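# Seat box, hex bushing and pin in tray pockets

## Task

Place the enclosure box, the hex bushing and the pin into the plastic tray so that each sits at rest on the bottom of a separate pocket, oriented the way the reference picture (manual) shows; each part is judged on its own. The tray must end up still upright on the table, and nothing may be tipped over.

## Robot and tools

Robot: two yam_ultra arms, left_arm and right_arm, each with a parallel two-finger gripper. Fingers point along the gripper's +z axis and close along its y axis. The reported hand point (end_effector_position) lies between the finger pads, roughly 1 cm short of the tips. Bases as calibrated in the scene frame: left_arm at (+0.027, +0.366, 0) m, unrotated; right_arm at (+0.033, -0.268, 0) m, turned slightly (quat_wxyz +1.000, 0, 0, -0.028). A camera stand sits behind the arms.

Frames: the scene frame has its origin at table-top height, midway between the nominal bases, +z up, +x out over the table, left_arm toward +y (arm names do not match image sides). Every hand position, orientation, velocity, target and wrist-camera pose is given in that arm's own base frame; fixed cameras and the table use the scene frame. Reported hand poses may be off by a few centimetres, more at long reach.

Row layout (shared by execute_actions and move): 14 numbers, each in [-1, 1]. First 7 for left_arm: dx, dy, dz, rx, ry, rz, opening; then the same 7 for right_arm. Both arms always appear, even if one stays still. dx..rz are offsets, not poses: measured from that arm's Hand target as it stood when the action or move began, along that arm's base axes, with rotation about the Hand target's position. Scale: 1.0 equals 0.6 m for dx, dy, dz and 180 degrees for the rotation vector rx, ry, rz. A translation longer than 1.0 gets shortened along its direction. Because offsets restart from the current Hand target each call, sending the same offset twice moves twice as far. Sending six zeros re-asks for the current Hand target. The opening is absolute: +1 fully open (0.094 m), -1 closed; a 0 there really means half open, so resend the present value to leave a gripper unchanged.

execute_actions(actions, cameras): actions is a list of actions; each action is up to 15 rows, one per 1/30 s step, all counted from the start pose of that action; a short table repeats its last row to fill 15 steps. An empty list returns the state plus all camera images. cameras: list of names, ["all"], [] or null.

move(target, speed, blend, opening_speed, grip_force, blocking, cameras): straight-line paths toward one row, or a list of up to 15 rows that all count from the same starting Hand targets. speed in m/s, 0.002 to 2.9, default 0.25 (turn rate up to twice that in rad/s), one value or one per target. blend in metres rounds corners; 0 stops at each. opening_speed: rate of the commanded opening on the -1..+1 scale per second, at least 0.2; use it to close gently. grip_force: newtons per pad, 10 to 50, one value or one per arm; it persists; lower values close slowly. blocking=false returns early while motion continues. The paths do not avoid obstacles or the other arm, and a move lasts at most 10 s. Avoid routing a gripper close to its own base. The result adds a move: line, e.g. done, off_target, moving, held, fault; limits=paced means the pose was clipped, limits=held means steps were withheld.

wait(seconds 0-10, cameras) lets time pass holding commands. stop(cameras) brakes a running move. zoom_image(camera, region [x0,y0,x1,y1], max 504x504 pixels) enlarges part of the latest image of cam_high, cam_low, cam_left_wrist or cam_right_wrist. show_instructions shows the reference picture. read_manual(section="licences") gives licence text only. finished_scene(scene) ends the current scene, given its number; it cannot be undone.

Results: per arm, end_effector_position (m) and end_effector_quat_wxyz, Hand target (last commanded pose after clipping; next offsets start from it), Joint positions (last value is finger opening in metres), Joint torques, Joint velocities (may be omitted when all are within noise), grip_measured (opening on the command scale; reads up to ~2.5 mm wide when empty, narrower than a hard part under squeeze), Tool commands, and step readings for execute_actions. The gripper often rests a few centimetres short of its target because of friction and weight; the next command, even all zeros, asks again, and a remaining gap can be sent as an extra offset. Orientation commands are clipped to within 40 degrees of the measured orientation each step. Images: cam_high, cam_low, cam_left_wrist, cam_right_wrist, 896x504; calibrations are given per camera and may be slightly off.

Cautions: no fast impacts with the table, the container or parts; a target set far beyond a contact pushes harder. Never let the grippers, housings or wrist cameras meet, and never close one gripper on the other's fingers. Don't release a part while it is moving or drop it from height; nothing may leave the table. Keep the container upright. Avoid long stretched holds or pushing at unreachable poses, which overheat motors (MOTOR HOT at 75 °C; a fault at 90 °C folds that arm away for good). To end a push against something, command the target back past the gripper. Loose parts may occasionally be nudged by outside pushes; check they remain seated before finishing.

Each tool is called after "Emit:" as name(argument=value, ...) on one line, values as JSON.

Reference images:

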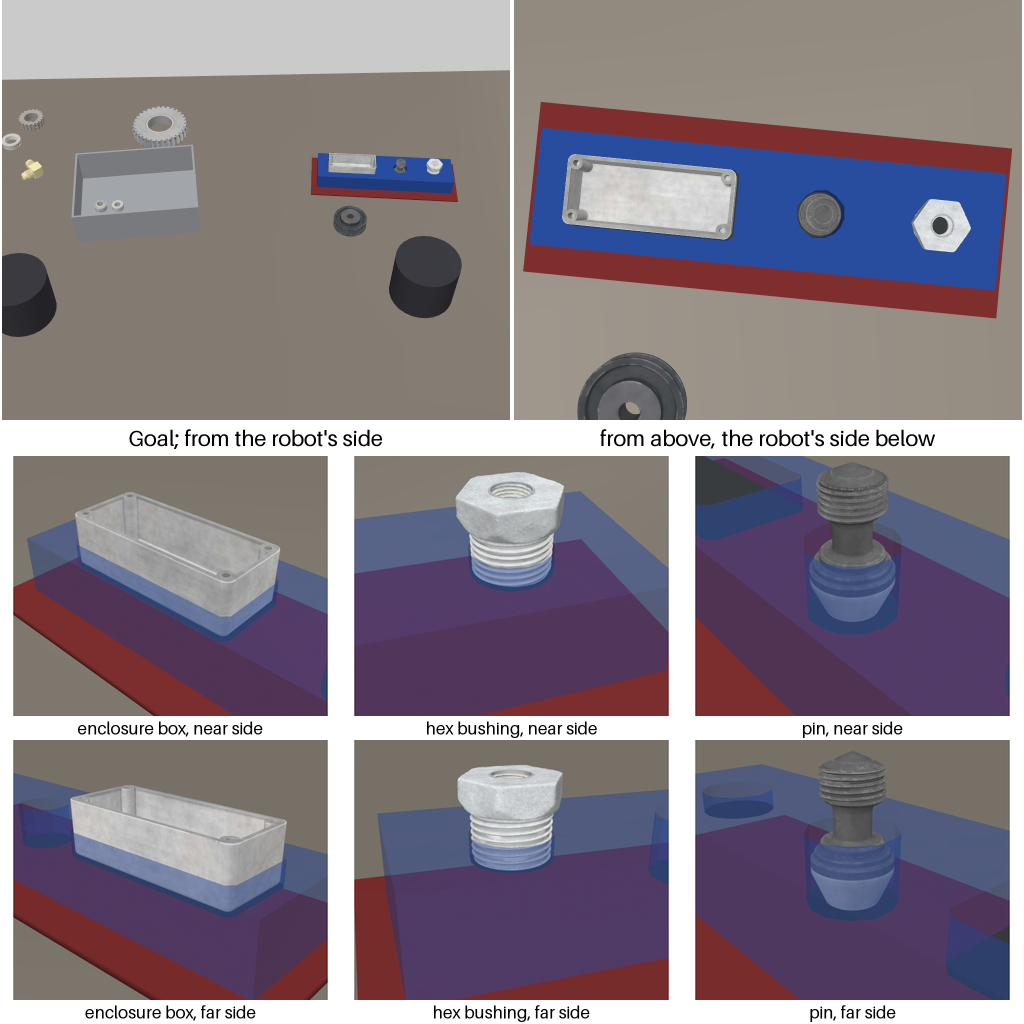

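## Session

Emit:
execute_actions(actions=[])

Scene clock: 0.00 s.
left_arm: end_effector_position=(+0.4164, -0.0131, +0.1239) grip_measured=+1.000 end_effector_quat_wxyz=(+0.603, +0.027, +0.797, -0.013) | right_arm: end_effector_position=(+0.4122, -0.0017, +0.1172) grip_measured=+1.000 end_effector_quat_wxyz=(+0.599, -0.013, +0.800, +0.028)
Joint positions: left_arm=[-0.019 1.531 0.439 0.816 0.035 0.022 0.094] | right_arm=[-0.056 1.54 0.419 0.835 -0.114 -0.003 0.094]
Joint velocities: within noise
Joint torques (N m): no reading
Heat: left arm: 33 °C; right arm: 35 °C.
Hand target: left_arm +0.4170, -0.0131, +0.1258; +0.604, +0.027, +0.797, -0.013 | right_arm +0.4126, -0.0017, +0.1178; +0.598, -0.013, +0.801, +0.028
Tool commands: left_gripper/opening=+1.0 right_gripper/opening=+1.0

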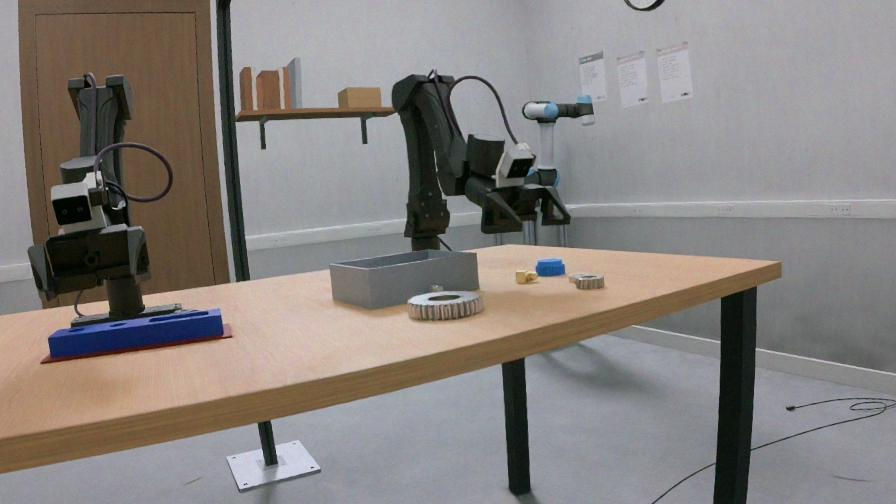

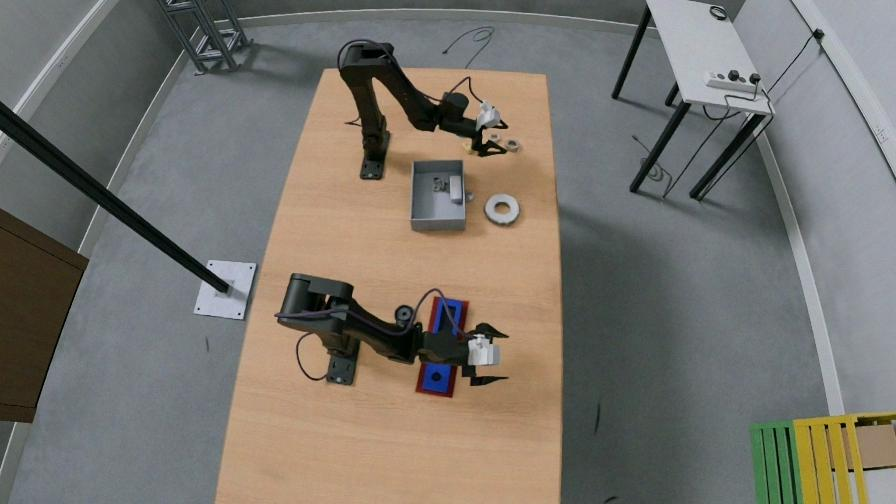

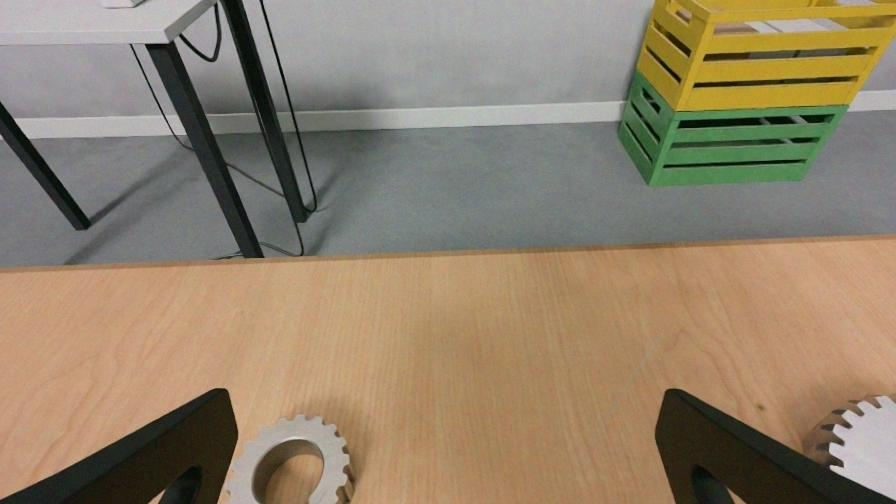

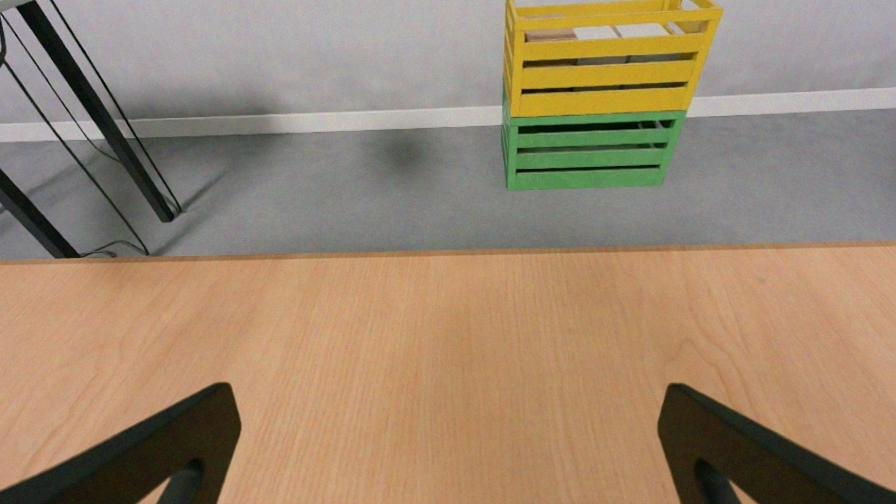

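Emit:
zoom_image(camera="cam_high", region=[390, 120, 550, 240])

Emit:
zoom_image(camera="cam_high", region=[370, 280, 530, 400])

Emit:
zoom_image(camera="cam_low", region=[310, 220, 630, 350])

Scaled by 3.150 from the camera's 896x504 image, which has a finer 1280x720 frame.

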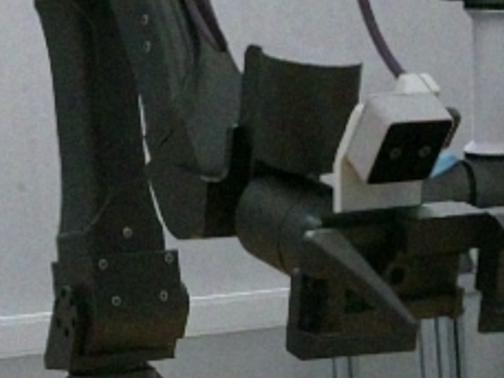

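Scaled by 3.150 from the camera's 896x504 image, which has a finer 1280x720 frame.

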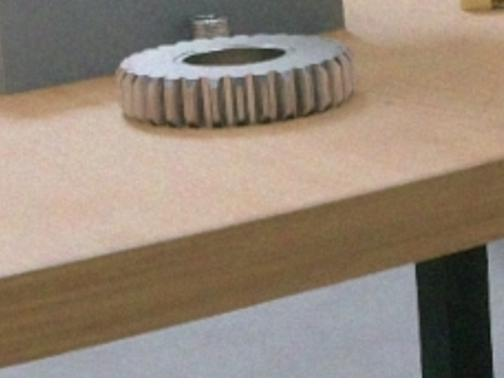

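Scaled by 1.575 from the camera's 896x504 image, which has a finer 1280x720 frame.

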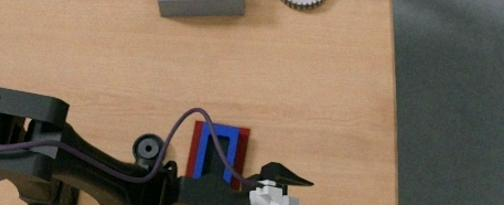

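Emit:
zoom_image(camera="cam_low", region=[400, 120, 560, 240])

Emit:
zoom_image(camera="cam_low", region=[370, 280, 530, 400])

Emit:
zoom_image(camera="cam_high", region=[310, 220, 630, 350])

Scaled by 3.150 from the camera's 896x504 image, which has a finer 1280x720 frame.

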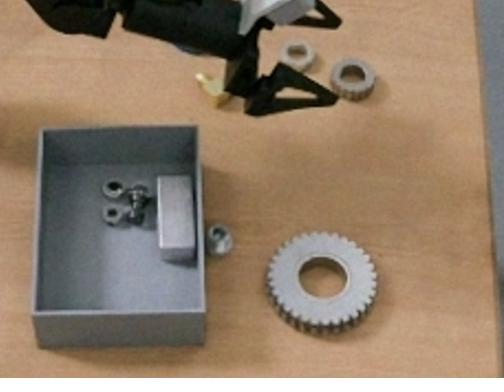

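Scaled by 3.150 from the camera's 896x504 image, which has a finer 1280x720 frame.

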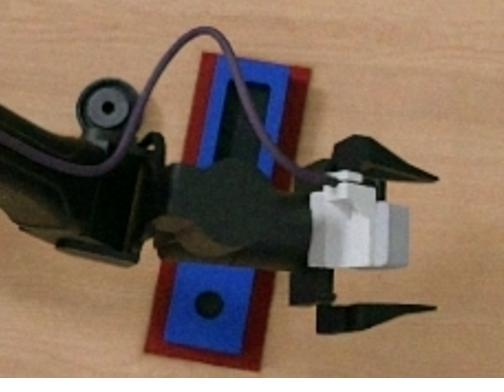

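Scaled by 1.575 from the camera's 896x504 image, which has a finer 1280x720 frame.

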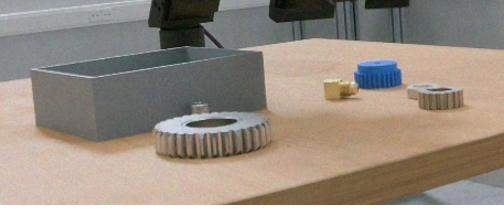

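Emit:
move(target=[-0.303, -0.2315, 0.157, 0.1093, 0.3438, -0.1448, 1, -0.196, 0.0978, 0.137, -0.0517, 0.3496, 0.0444, 1], speed=0.6, cameras=["all"])

Scene clock: 159.13 s.
left_arm: end_effector_position=(+0.2366, -0.1491, +0.2155) grip_measured=+1.000 end_effector_quat_wxyz=(+0.083, +0.282, +0.956, -0.020) | right_arm: end_effector_position=(+0.2940, +0.0555, +0.1953) grip_measured=+1.000 end_effector_quat_wxyz=(+0.087, -0.095, +0.992, +0.010)
Joint positions: left_arm=[-0.571 1.488 1.574 -1.486 -0.008 0.004 0.094] | right_arm=[0.18 1.534 1.533 -1.393 -0.006 -0.011 0.094]
Joint torques (N m): left_arm=[-0.54 -5.72 7.16 0.22 0.09 -0.09] | right_arm=[0.69 -5.68 10.24 0.25 0.06 0.07]
Heat: left arm: 36 °C; right arm: 40 °C.
Hand target: left_arm +0.2353, -0.1520, +0.2200; +0.083, +0.283, +0.955, -0.025 | right_arm +0.2950, +0.0570, +0.2002; +0.087, -0.096, +0.992, +0.008
Off the commanded pose: left_arm 0.006 m, 1 deg | right_arm 0.005 m, 0 deg.
move: done
camera_calibration:
cam_left_wrist: T_world_to_cam=[[-0.54335, -0.839411, -0.0126373, 0.007071], [-0.810914, 0.52089, 0.266629, 0.251714], [-0.217229, 0.155121, -0.963716, 0.371473], [0, 0, 0, 1]] pos_world=[0.288655, -0.182803, 0.29097]
cam_right_wrist: T_world_to_cam=[[0.181155, -0.983249, -0.02012, 0.00628992], [-0.949552, -0.180199, 0.256671, 0.275452], [-0.255997, -0.0273924, -0.966289, 0.35355], [0, 0, 0, 1]] pos_world=[0.350925, 0.0655054, 0.271057]

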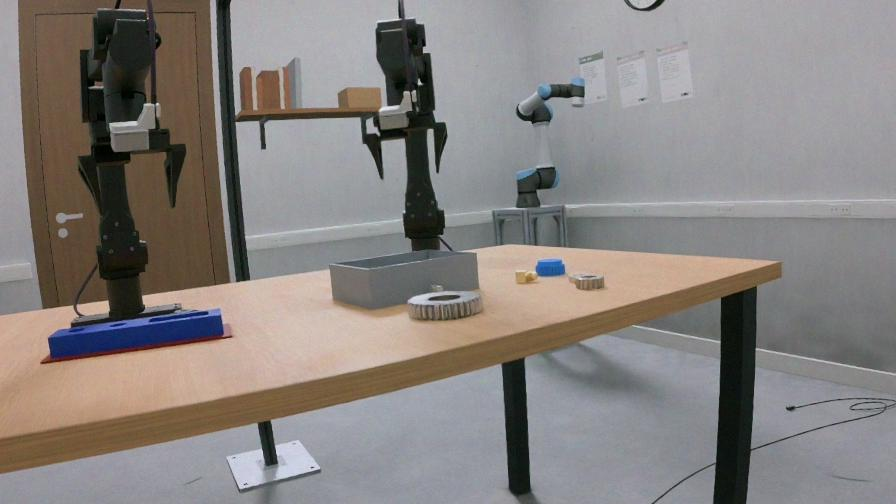

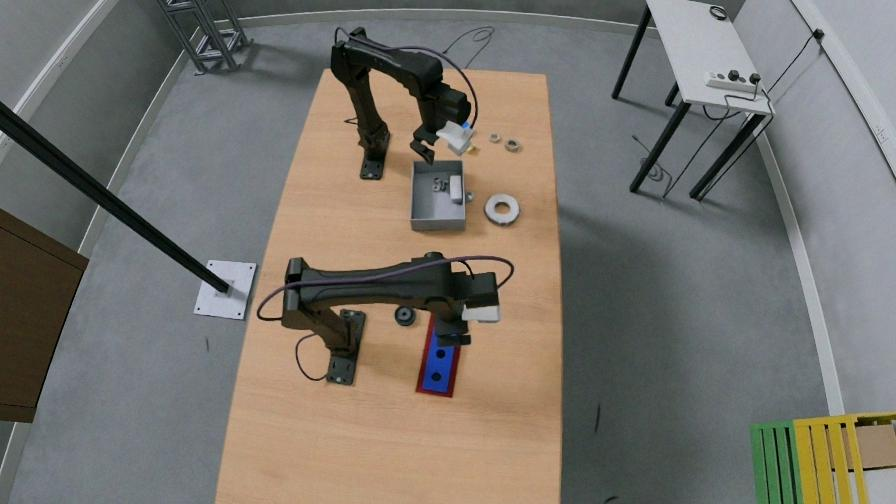

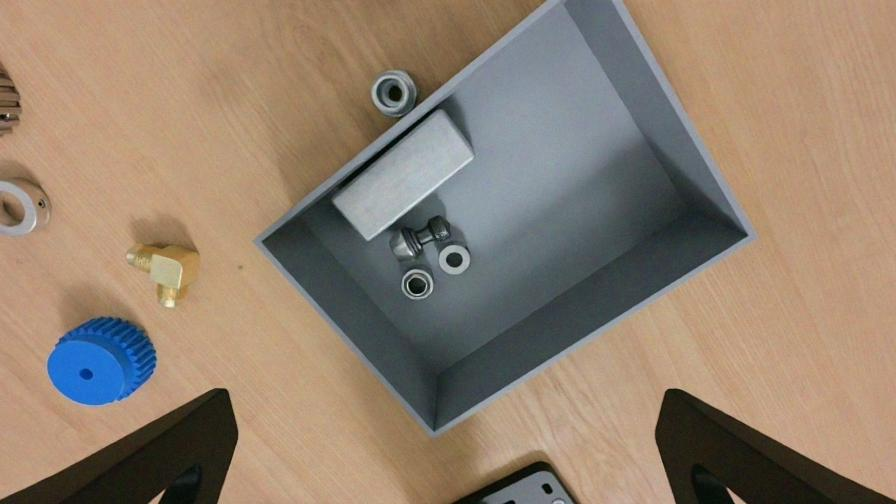

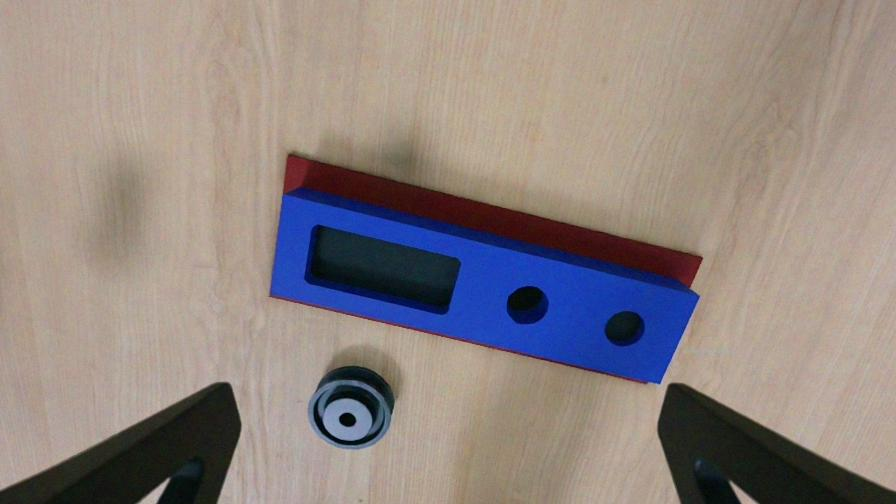

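Emit:
zoom_image(camera="cam_left_wrist", region=[320, 60, 500, 310])

Emit:
zoom_image(camera="cam_right_wrist", region=[260, 140, 710, 390])

Scaled by 2.016 from the camera's 896x504 image, which has a finer 1280x720 frame.

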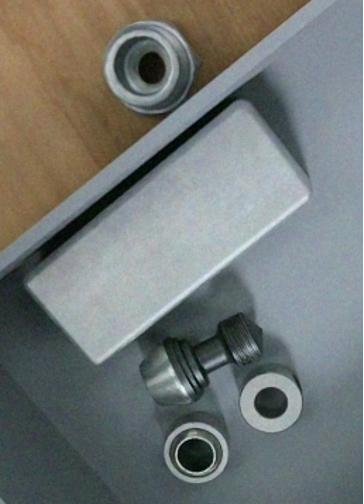

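Scaled by 1.120 from the camera's 896x504 image, which has a finer 1280x720 frame.

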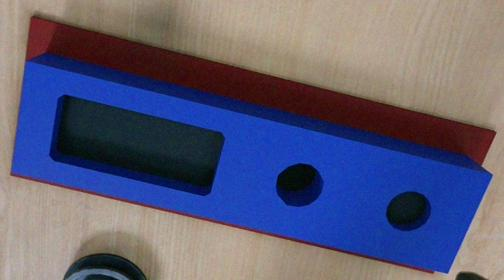

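Emit:
zoom_image(camera="cam_high", region=[30, 280, 250, 380])

Emit:
zoom_image(camera="cam_left_wrist", region=[340, 40, 480, 140])

Emit:
zoom_image(camera="cam_left_wrist", region=[370, 200, 490, 310])

Scaled by 2.291 from the camera's 896x504 image, which has a finer 1280x720 frame.

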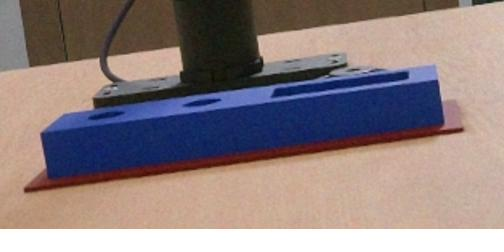

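Scaled by 3.600 from the camera's 896x504 image, which has a finer 1280x720 frame.

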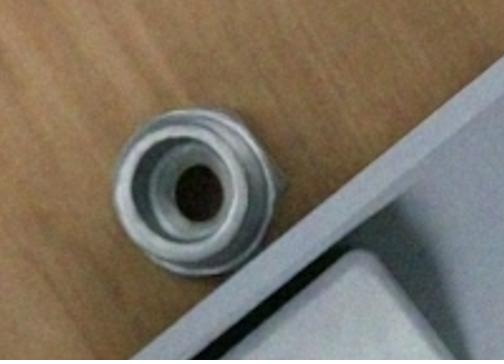

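Scaled by 4.200 from the camera's 896x504 image, which has a finer 1280x720 frame.

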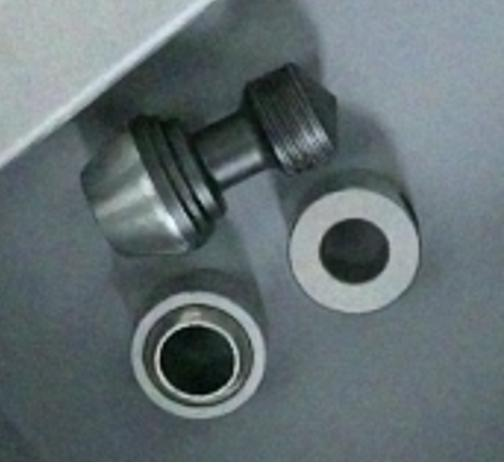

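Emit:
move(target=[0.0578, 0.0117, -0.1167, 0, 0, 0.2194, 1, 0, 0, 0, 0, 0, 0, 1], speed=0.4, cameras=["cam_left_wrist"])

Scene clock: 504.33 s.
left_arm: end_effector_position=(+0.2667, -0.1484, +0.1550) grip_measured=+1.000 end_effector_quat_wxyz=(+0.085, -0.050, +0.995, -0.003) | right_arm: end_effector_position=(+0.2939, +0.0555, +0.1953) grip_measured=+1.000 end_effector_quat_wxyz=(+0.087, -0.095, +0.992, +0.010)
Joint positions: left_arm=[-0.566 1.562 1.4 -1.265 -0.093 -0.66 0.094] | right_arm=[0.18 1.534 1.533 -1.393 -0.006 -0.011 0.094]
Joint torques (N m): left_arm=[0.51 -6.38 4.9 0.46 -0.18 -0.08] | right_arm=[0.76 -5.71 10.24 0.25 0.07 0.07]
Heat: left arm: 36 °C; right arm: 51 °C.
Hand target: left_arm +0.2699, -0.1450, +0.1499; +0.087, -0.057, +0.995, +0.005 | right_arm +0.2950, +0.0571, +0.2002; +0.087, -0.096, +0.992, +0.008
Off the commanded pose: left_arm 0.007 m, 1 deg | right_arm 0.005 m, 0 deg.
move: done
camera_calibration:
cam_left_wrist: T_world_to_cam=[[0.098155, -0.99511, 0.0110311, -0.174632], [-0.959355, -0.0916695, 0.2669, 0.240567], [-0.264583, -0.0367803, -0.963661, 0.303791], [0, 0, 0, 1]] pos_world=[0.328308, -0.140551, 0.230471]
Images, in order (width x height): cam_left_wrist 896x504.

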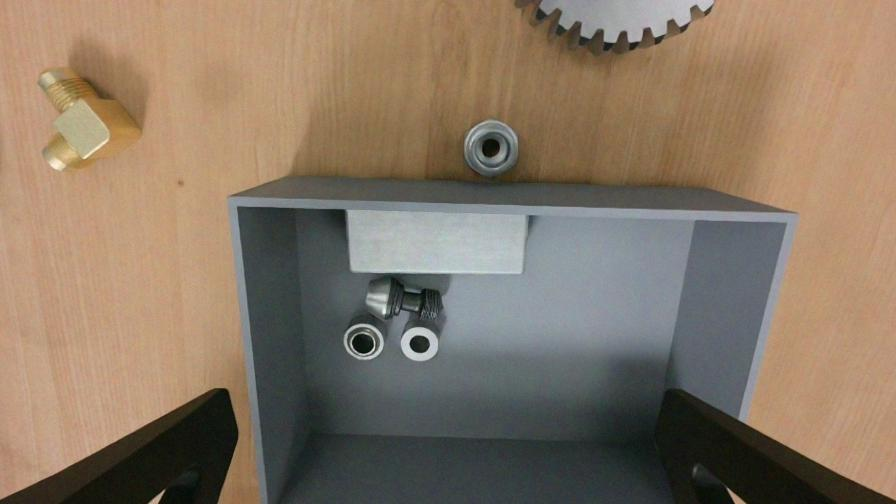

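Emit:
move(target=[[0.011, 0.005, -0.12, 0, 0, 0, 1, 0, 0, 0, 0, 0, 0, 1], [0.011, 0.005, -0.215, 0, 0, 0, 1, 0, 0, 0, 0, 0, 0, 1]], speed=[0.25, 0.12], blend=[0.01, 0], cameras=["cam_left_wrist", "cam_low"])

Scene clock: 531.40 s.
left_arm: end_effector_position=(+0.2749, -0.1463, +0.0260) grip_measured=+1.000 end_effector_quat_wxyz=(+0.086, -0.055, +0.995, -0.002) | right_arm: end_effector_position=(+0.2939, +0.0555, +0.1953) grip_measured=+1.000 end_effector_quat_wxyz=(+0.087, -0.095, +0.992, +0.010)
Joint positions: left_arm=[-0.547 1.674 0.992 -0.744 -0.094 -0.65 0.094] | right_arm=[0.18 1.534 1.533 -1.393 -0.006 -0.011 0.094]
Joint torques (N m): left_arm=[0.68 -6.93 4.6 0.47 -0.15 0.01] | right_arm=[0.65 -5.76 10.29 0.25 0.07 0.07]
Heat: left arm: 36 °C; right arm: 51 °C.
Hand target: left_arm +0.2765, -0.1420, +0.0210; +0.087, -0.057, +0.995, +0.005 | right_arm +0.2950, +0.0571, +0.2002; +0.087, -0.096, +0.992, +0.008
Off the commanded pose: left_arm 0.007 m, 1 deg | right_arm 0.005 m, 0 deg.
move: done
camera_calibration:
cam_left_wrist: T_world_to_cam=[[0.107857, -0.994128, 0.00871044, -0.17438], [-0.958646, -0.101678, 0.265818, 0.281393], [-0.263371, -0.0370205, -0.963984, 0.181282], [0, 0, 0, 1]] pos_world=[0.336309, -0.138033, 0.101473]
Images, in order (width x height): cam_low 896x504, cam_left_wrist 896x504.

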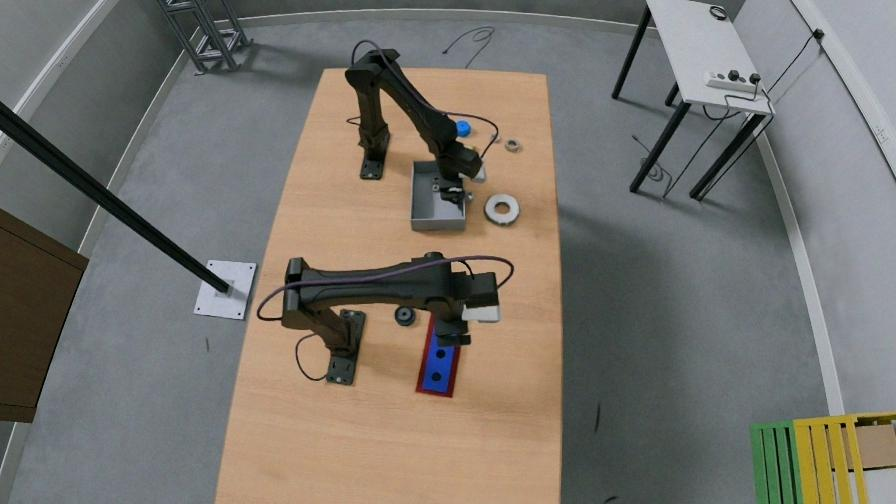

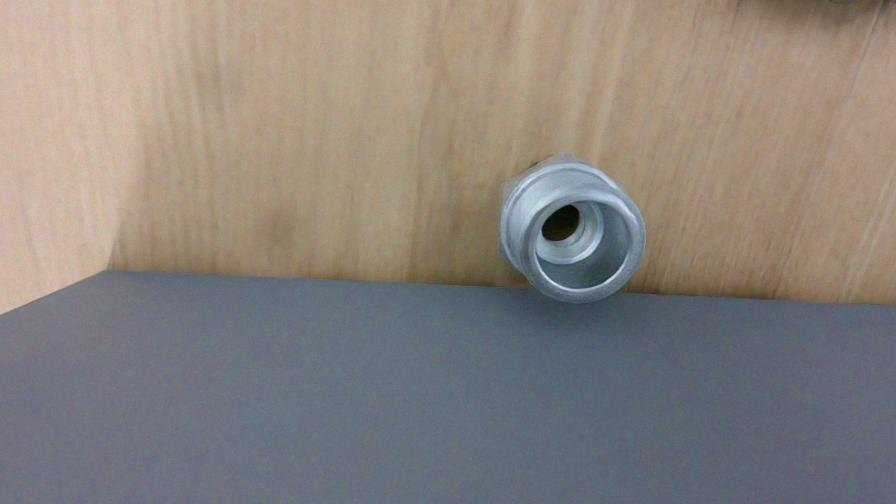

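Emit:
move(target=[0, 0, 0, 0, 0, 0, 0.55, 0, 0, 0, 0, 0, 0, 1], grip_force=[30, 30], opening_speed=0.6)

Scene clock: 536.57 s.
left_arm: end_effector_position=(+0.2750, -0.1464, +0.0260) grip_measured=+0.793 end_effector_quat_wxyz=(+0.086, -0.055, +0.995, -0.002) | right_arm: end_effector_position=(+0.2939, +0.0555, +0.1953) grip_measured=+1.000 end_effector_quat_wxyz=(+0.087, -0.095, +0.992, +0.010)
Joint positions: left_arm=[-0.547 1.674 0.992 -0.744 -0.094 -0.65 0.084] | right_arm=[0.18 1.534 1.533 -1.393 -0.006 -0.011 0.094]
Joint torques (N m): left_arm=[0.68 -6.93 4.6 0.47 -0.15 0.01] | right_arm=[0.69 -5.67 10.22 0.24 0.07 0.05]
Heat: left arm: 36 °C; right arm: 51 °C.
Hand target: left_arm +0.2765, -0.1420, +0.0210; +0.087, -0.057, +0.995, +0.005 | right_arm +0.2950, +0.0571, +0.2002; +0.087, -0.096, +0.992, +0.008
Off the commanded pose: left_arm 0.007 m, 1 deg | right_arm 0.005 m, 0 deg.
grip_force (N): 30, 30
move: done

Emit:
wait(seconds=0.8)

Scene clock: 539.93 s.
left_arm: end_effector_position=(+0.2750, -0.1464, +0.0260) grip_measured=+0.793 end_effector_quat_wxyz=(+0.086, -0.055, +0.995, -0.002) | right_arm: end_effector_position=(+0.2939, +0.0555, +0.1953) grip_measured=+1.000 end_effector_quat_wxyz=(+0.087, -0.095, +0.992, +0.010)
Joint positions: left_arm=[-0.547 1.674 0.992 -0.744 -0.094 -0.65 0.084] | right_arm=[0.18 1.534 1.533 -1.393 -0.006 -0.011 0.094]
Joint torques (N m): left_arm=[0.66 -6.93 4.59 0.47 -0.15 0.01] | right_arm=[0.77 -5.65 10.26 0.25 0.09 0.09]
Heat: left arm: 36 °C; right arm: 51 °C.
Hand target: left_arm +0.2765, -0.1420, +0.0210; +0.087, -0.057, +0.995, +0.005 | right_arm +0.2950, +0.0571, +0.2002; +0.087, -0.096, +0.992, +0.008
Tool commands: left_gripper/opening=+0.55 right_gripper/opening=+1.0
Off the commanded pose: left_arm 0.007 m, 1 deg | right_arm 0.005 m, 0 deg.
grip_force (N): 30, 30
wait: 0.80 s; at rest from the start

Emit:
move(target=[[0, 0, 0.19, 0, 0, 0, 0.55, 0, 0, 0, 0, 0, 0, 1], [-0.05, -0.3317, 0.15, 0, 0, -0.3417, 0.55, 0, 0, 0, 0, 0, 0, 1], [-0.05, -0.3317, 0.03, 0, 0, -0.3417, 0.55, 0, 0, 0, 0, 0, 0, 1]], speed=[0.25, 0.35, 0.2], blend=[0.04, 0.03, 0], cameras=["all"])

Scene clock: 569.23 s.
left_arm: end_effector_position=(+0.2470, -0.3376, +0.0421) grip_measured=+0.793 end_effector_quat_wxyz=(+0.076, +0.456, +0.886, -0.036) | right_arm: end_effector_position=(+0.2939, +0.0555, +0.1953) grip_measured=+1.000 end_effector_quat_wxyz=(+0.087, -0.095, +0.992, +0.010)
Joint positions: left_arm=[-0.944 2.016 1.504 -0.891 -0.005 0.008 0.084] | right_arm=[0.18 1.534 1.533 -1.393 -0.006 -0.011 0.094]
Joint torques (N m): left_arm=[-0.24 -11.34 5.3 0.56 0.08 0.02] | right_arm=[0.61 -5.64 10.35 0.24 0.07 0.08]
Heat: left arm: 36 °C; right arm: 51 °C.
Hand target: left_arm +0.2465, -0.3410, +0.0390; +0.077, +0.460, +0.884, -0.040 | right_arm +0.2950, +0.0571, +0.2002; +0.087, -0.096, +0.992, +0.008
Off the commanded pose: left_arm 0.005 m, 1 deg | right_arm 0.005 m, 0 deg.
grip_force (N): 30, 30
move: done
camera_calibration:
cam_left_wrist: T_world_to_cam=[[-0.814006, -0.580767, -0.0102018, 0.00634597], [-0.561534, 0.782313, 0.269567, 0.431099], [-0.148575, 0.225157, -0.962928, 0.242501], [0, 0, 0, 1]] pos_world=[0.283272, -0.38817, 0.117366]
cam_right_wrist: T_world_to_cam=[[0.180824, -0.983308, -0.020208, 0.00633594], [-0.949508, -0.179891, 0.257049, 0.275297], [-0.256393, -0.0272929, -0.966187, 0.353652], [0, 0, 0, 1]] pos_world=[0.350925, 0.0654057, 0.271058]

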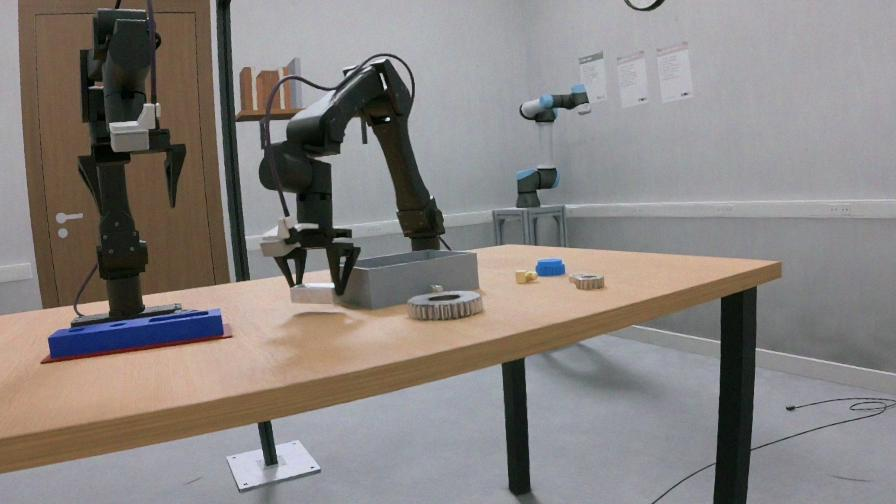

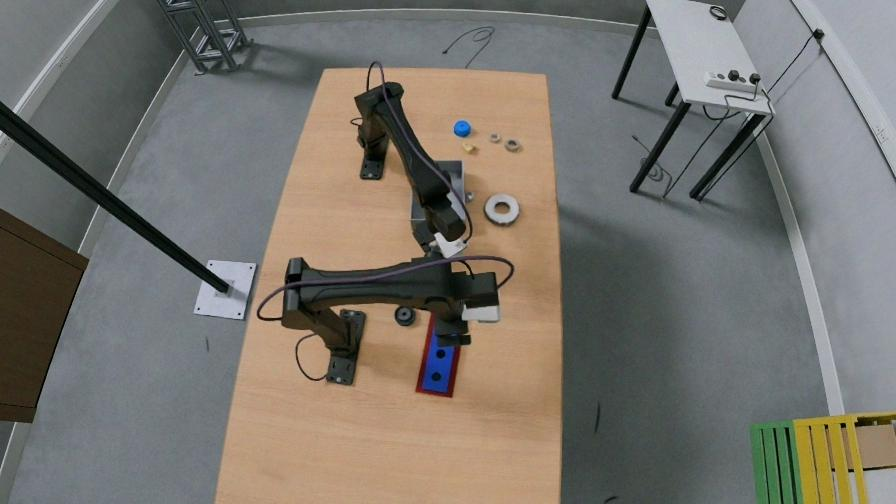

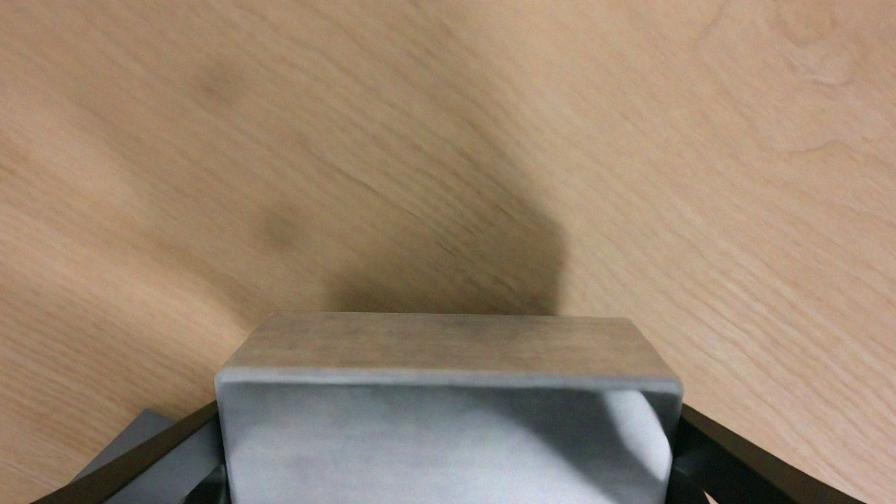

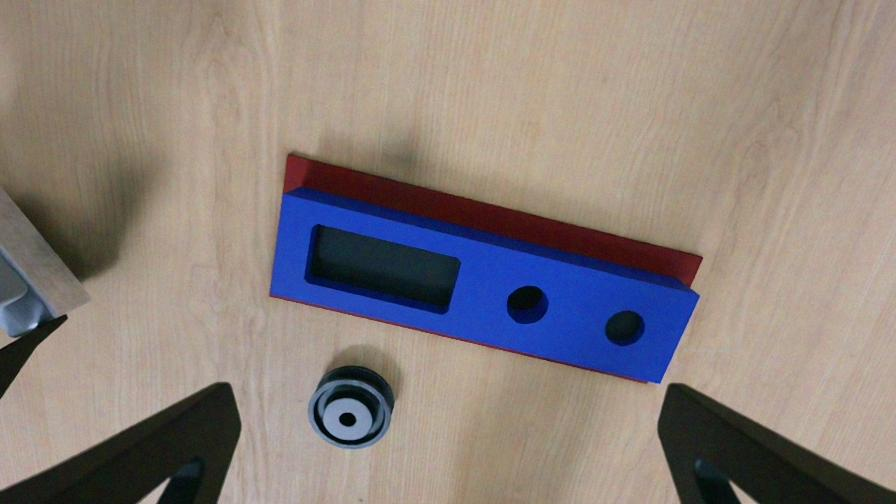

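Emit:
move(target=[[0, 0, -0.0308, 0, 0, 0, 0.55, 0, 0, 0, 0, 0, 0, 1], [0, 0, -0.0308, 0, 0, 0, 1, 0, 0, 0, 0, 0, 0, 1], [0.0095, -0.0137, 0.0817, 0.1138, 0.0797, 0, 1, 0, 0, 0, 0, 0, 0, 1], [0.0095, -0.0137, 0.0, 0.1138, 0.0797, 0, 1, 0, 0, 0, 0, 0, 0, 1]], speed=[0.08, 0.1, 0.3, 0.2], cameras=["cam_high", "cam_left_wrist", "cam_right_wrist"])

Scene clock: 603.83 s.
left_arm: end_effector_position=(+0.2531, -0.3460, +0.0397) grip_measured=+0.999 end_effector_quat_wxyz=(-0.090, +0.456, +0.884, +0.048) | right_arm: end_effector_position=(+0.2939, +0.0555, +0.1953) grip_measured=+1.000 end_effector_quat_wxyz=(+0.087, -0.095, +0.992, +0.010)
Joint positions: left_arm=[-0.944 2.477 2.25 -1.549 -0.005 0.008 0.094] | right_arm=[0.18 1.534 1.533 -1.393 -0.006 -0.011 0.094]
Joint torques (N m): left_arm=[-0.46 -14.06 6.84 -0.55 0.03 -0.02] | right_arm=[0.73 -5.57 10.17 0.25 0.09 0.1]
Heat: left arm: 37 °C; right arm: 52 °C.
Hand target: left_arm +0.2523, -0.3492, +0.0390; -0.116, +0.457, +0.880, +0.060 | right_arm +0.2950, +0.0571, +0.2002; +0.087, -0.096, +0.992, +0.008
Off the commanded pose: left_arm 0.003 m, 3 deg | right_arm 0.005 m, 0 deg.
joint sent to its limit (left arm) — joint 4 (wrist pitch), lower limit. The joint targets are off in orientation, not in position.
grip_force (N): 30, 30
move: off_target (left_arm)
camera_calibration:
cam_left_wrist: T_world_to_cam=[[-0.816326, -0.577553, -0.00662171, 0.00805448], [-0.464536, 0.649686, 0.601759, 0.358211], [-0.343246, 0.494308, -0.79865, 0.378871], [0, 0, 0, 1]] pos_world=[0.303023, -0.415351, 0.0870818]
cam_right_wrist: T_world_to_cam=[[0.180824, -0.983308, -0.020208, 0.00633594], [-0.949508, -0.179891, 0.257049, 0.275297], [-0.256393, -0.0272929, -0.966187, 0.353652], [0, 0, 0, 1]] pos_world=[0.350925, 0.0654057, 0.271058]
Images, in order (width x height): cam_high 896x504, cam_left_wrist 896x504, cam_right_wrist 896x504.

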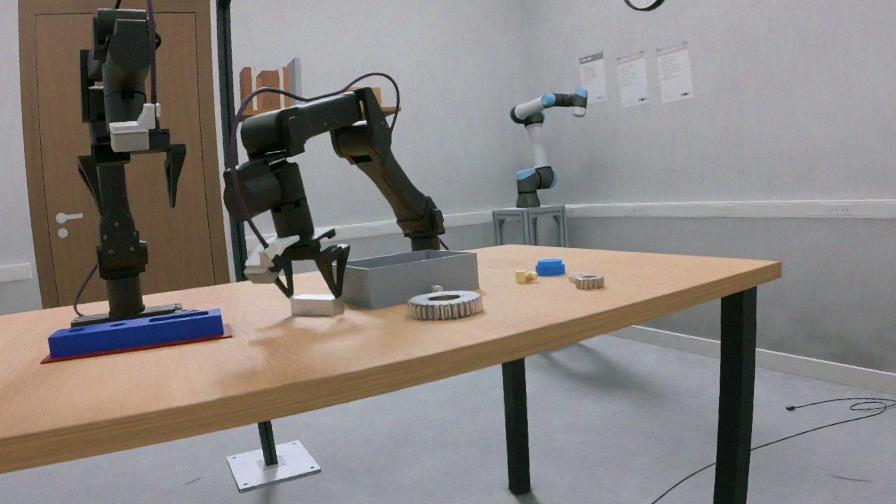

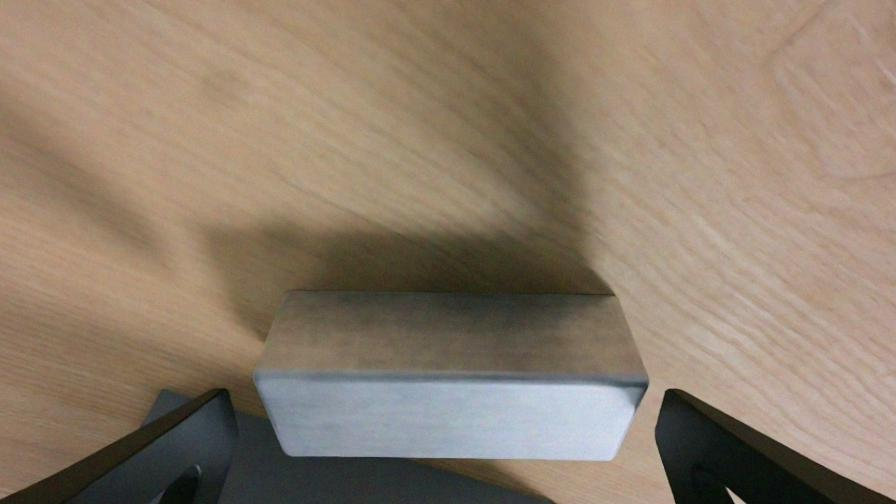

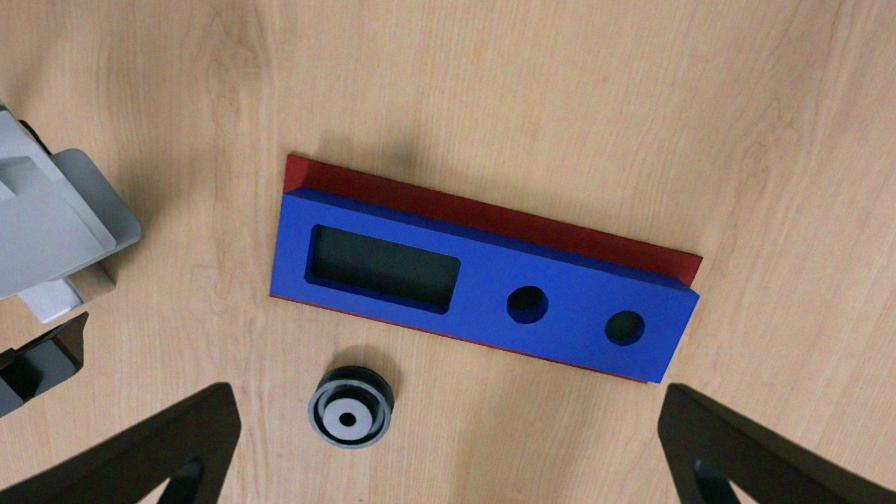

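Emit:
move(target=[[-0.0048, 0.0068, -0.0408, 0, 0, 0, 1, 0, 0, 0, 0, 0, 0, 1], [-0.0048, 0.0068, -0.0408, 0, 0, 0, 0.55, 0, 0, 0, 0, 0, 0, 1]], speed=[0.15, 0.1])

Scene clock: 627.50 s.
left_arm: end_effector_position=(+0.2506, -0.3425, +0.0198) grip_measured=+0.793 end_effector_quat_wxyz=(-0.112, +0.455, +0.882, +0.059) | right_arm: end_effector_position=(+0.2939, +0.0555, +0.1953) grip_measured=+1.000 end_effector_quat_wxyz=(+0.087, -0.095, +0.992, +0.010)
Joint positions: left_arm=[-0.944 2.526 2.25 -1.549 -0.005 0.008 0.084] | right_arm=[0.18 1.534 1.533 -1.393 -0.006 -0.011 0.094]
Joint torques (N m): left_arm=[-0.46 -13.59 6.46 -0.59 0.03 -0.02] | right_arm=[0.7 -5.59 10.22 0.25 0.07 0.06]
Heat: left arm: 39 °C; right arm: 52 °C.
Hand target: left_arm +0.2494, -0.3451, +0.0146; -0.116, +0.457, +0.880, +0.060 | right_arm +0.2950, +0.0571, +0.2002; +0.087, -0.096, +0.992, +0.008
Off the commanded pose: left_arm 0.006 m, 1 deg | right_arm 0.005 m, 0 deg.
grip_force (N): 30, 30
move: done

Emit:
move(target=[[0, 0, 0.1417, 0, 0, 0, 0.55, 0, 0, 0, 0, 0, 0, 1], [0.0478, -0.0683, 0.1417, -0.4096, -0.2868, 0, 0.55, 0, 0, 0, 0, 0, 0, 1], [0.0478, -0.0683, 0.035, -0.4096, -0.2868, 0, 0.55, 0, 0, 0, 0, 0, 0, 1]], speed=[0.25, 0.45, 0.2], blend=[0.03, 0.02, 0], cameras=["all"])

Scene clock: 640.23 s.
left_arm: end_effector_position=(+0.2809, -0.3979, +0.0744) grip_measured=+0.792 end_effector_quat_wxyz=(+0.575, +0.357, +0.671, -0.303) | right_arm: end_effector_position=(+0.2939, +0.0555, +0.1953) grip_measured=+1.000 end_effector_quat_wxyz=(+0.087, -0.095, +0.992, +0.010)
Joint positions: left_arm=[-0.949 2.083 0.637 1.291 0.024 0.008 0.084] | right_arm=[0.18 1.534 1.533 -1.393 -0.006 -0.011 0.094]
Joint torques (N m): left_arm=[0.51 -6.42 1.59 1.45 -0.05 -0.08] | right_arm=[0.76 -5.63 10.29 0.26 0.09 0.08]
Heat: left arm: 38 °C; right arm: 52 °C.
Hand target: left_arm +0.2780, -0.3861, +0.0355; +0.540, +0.366, +0.704, -0.281 | right_arm +0.2950, +0.0571, +0.2002; +0.087, -0.096, +0.992, +0.008
Off the commanded pose: left_arm 0.041 m, 6 deg | right_arm 0.005 m, 0 deg.
grip_force (N): 30, 30
move: off_target (left_arm)
camera_calibration:
cam_left_wrist: T_world_to_cam=[[-0.825047, -0.565034, -0.00584125, 0.00833521], [-0.312962, 0.465537, -0.827847, 0.374304], [0.470481, -0.681184, -0.560924, -0.272173], [0, 0, 0, 1]] pos_world=[0.252072, -0.354943, 0.157247]
cam_right_wrist: T_world_to_cam=[[0.180824, -0.983308, -0.020208, 0.00633594], [-0.949508, -0.179891, 0.257049, 0.275297], [-0.256393, -0.0272929, -0.966187, 0.353652], [0, 0, 0, 1]] pos_world=[0.350925, 0.0654057, 0.271058]

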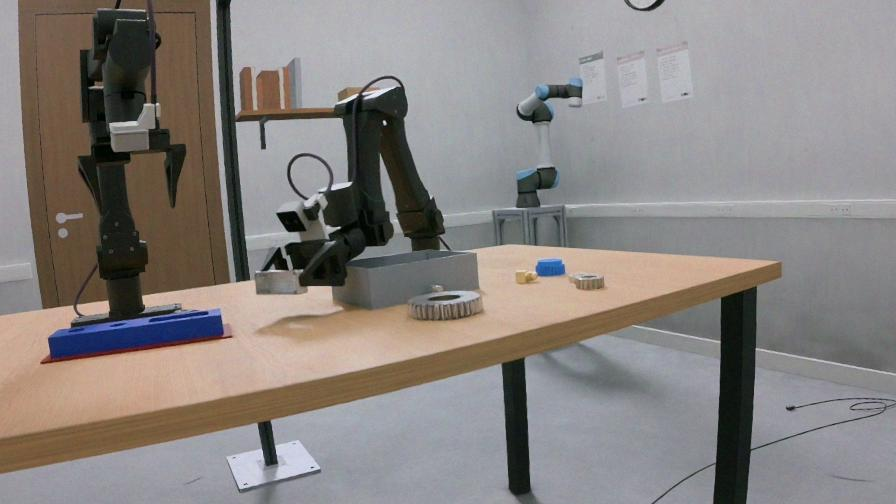

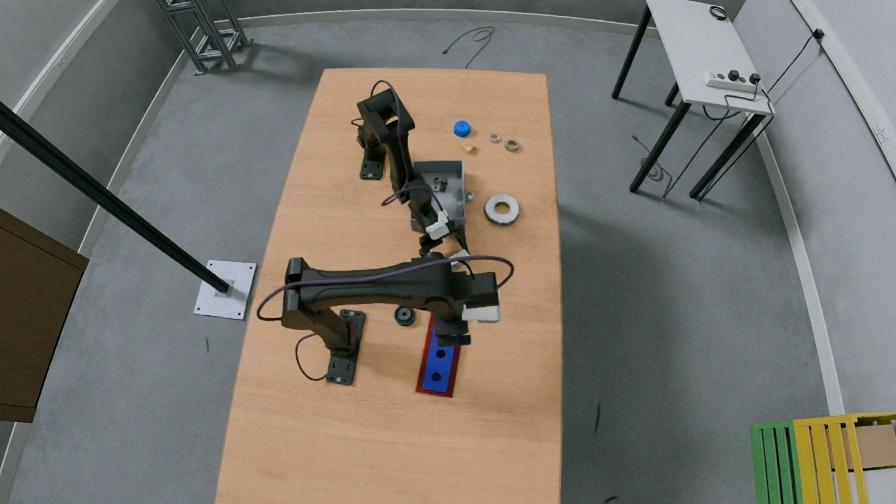

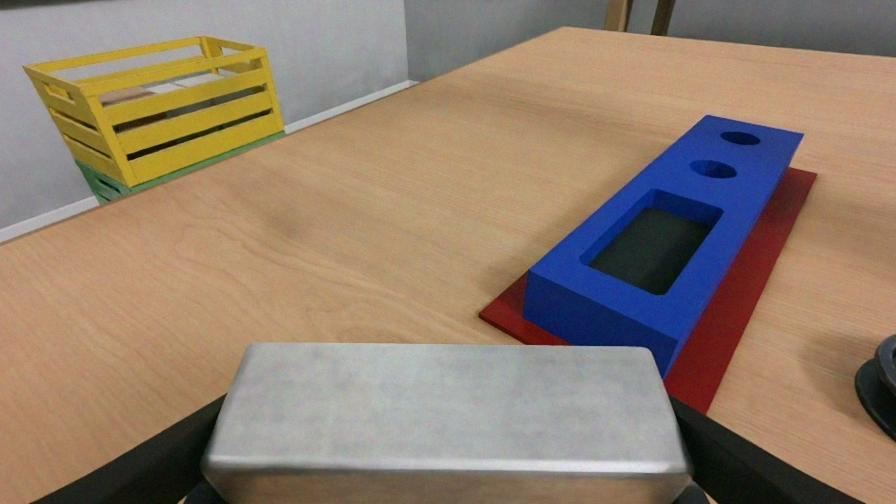

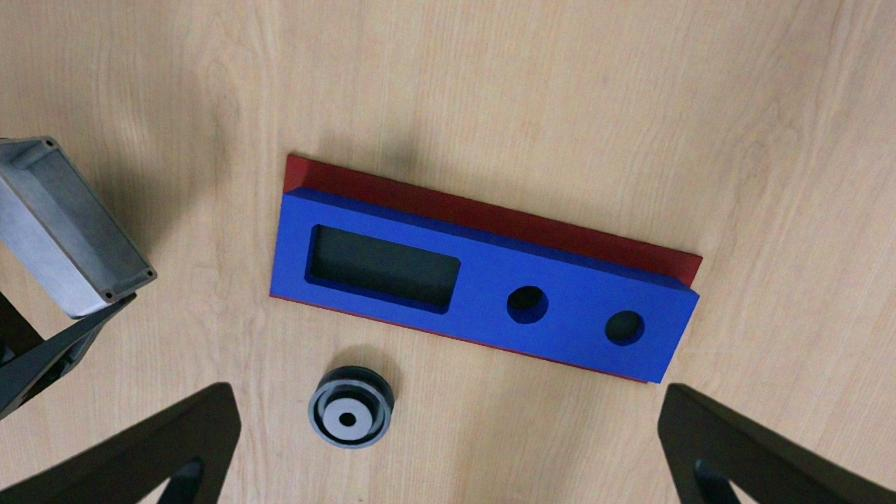

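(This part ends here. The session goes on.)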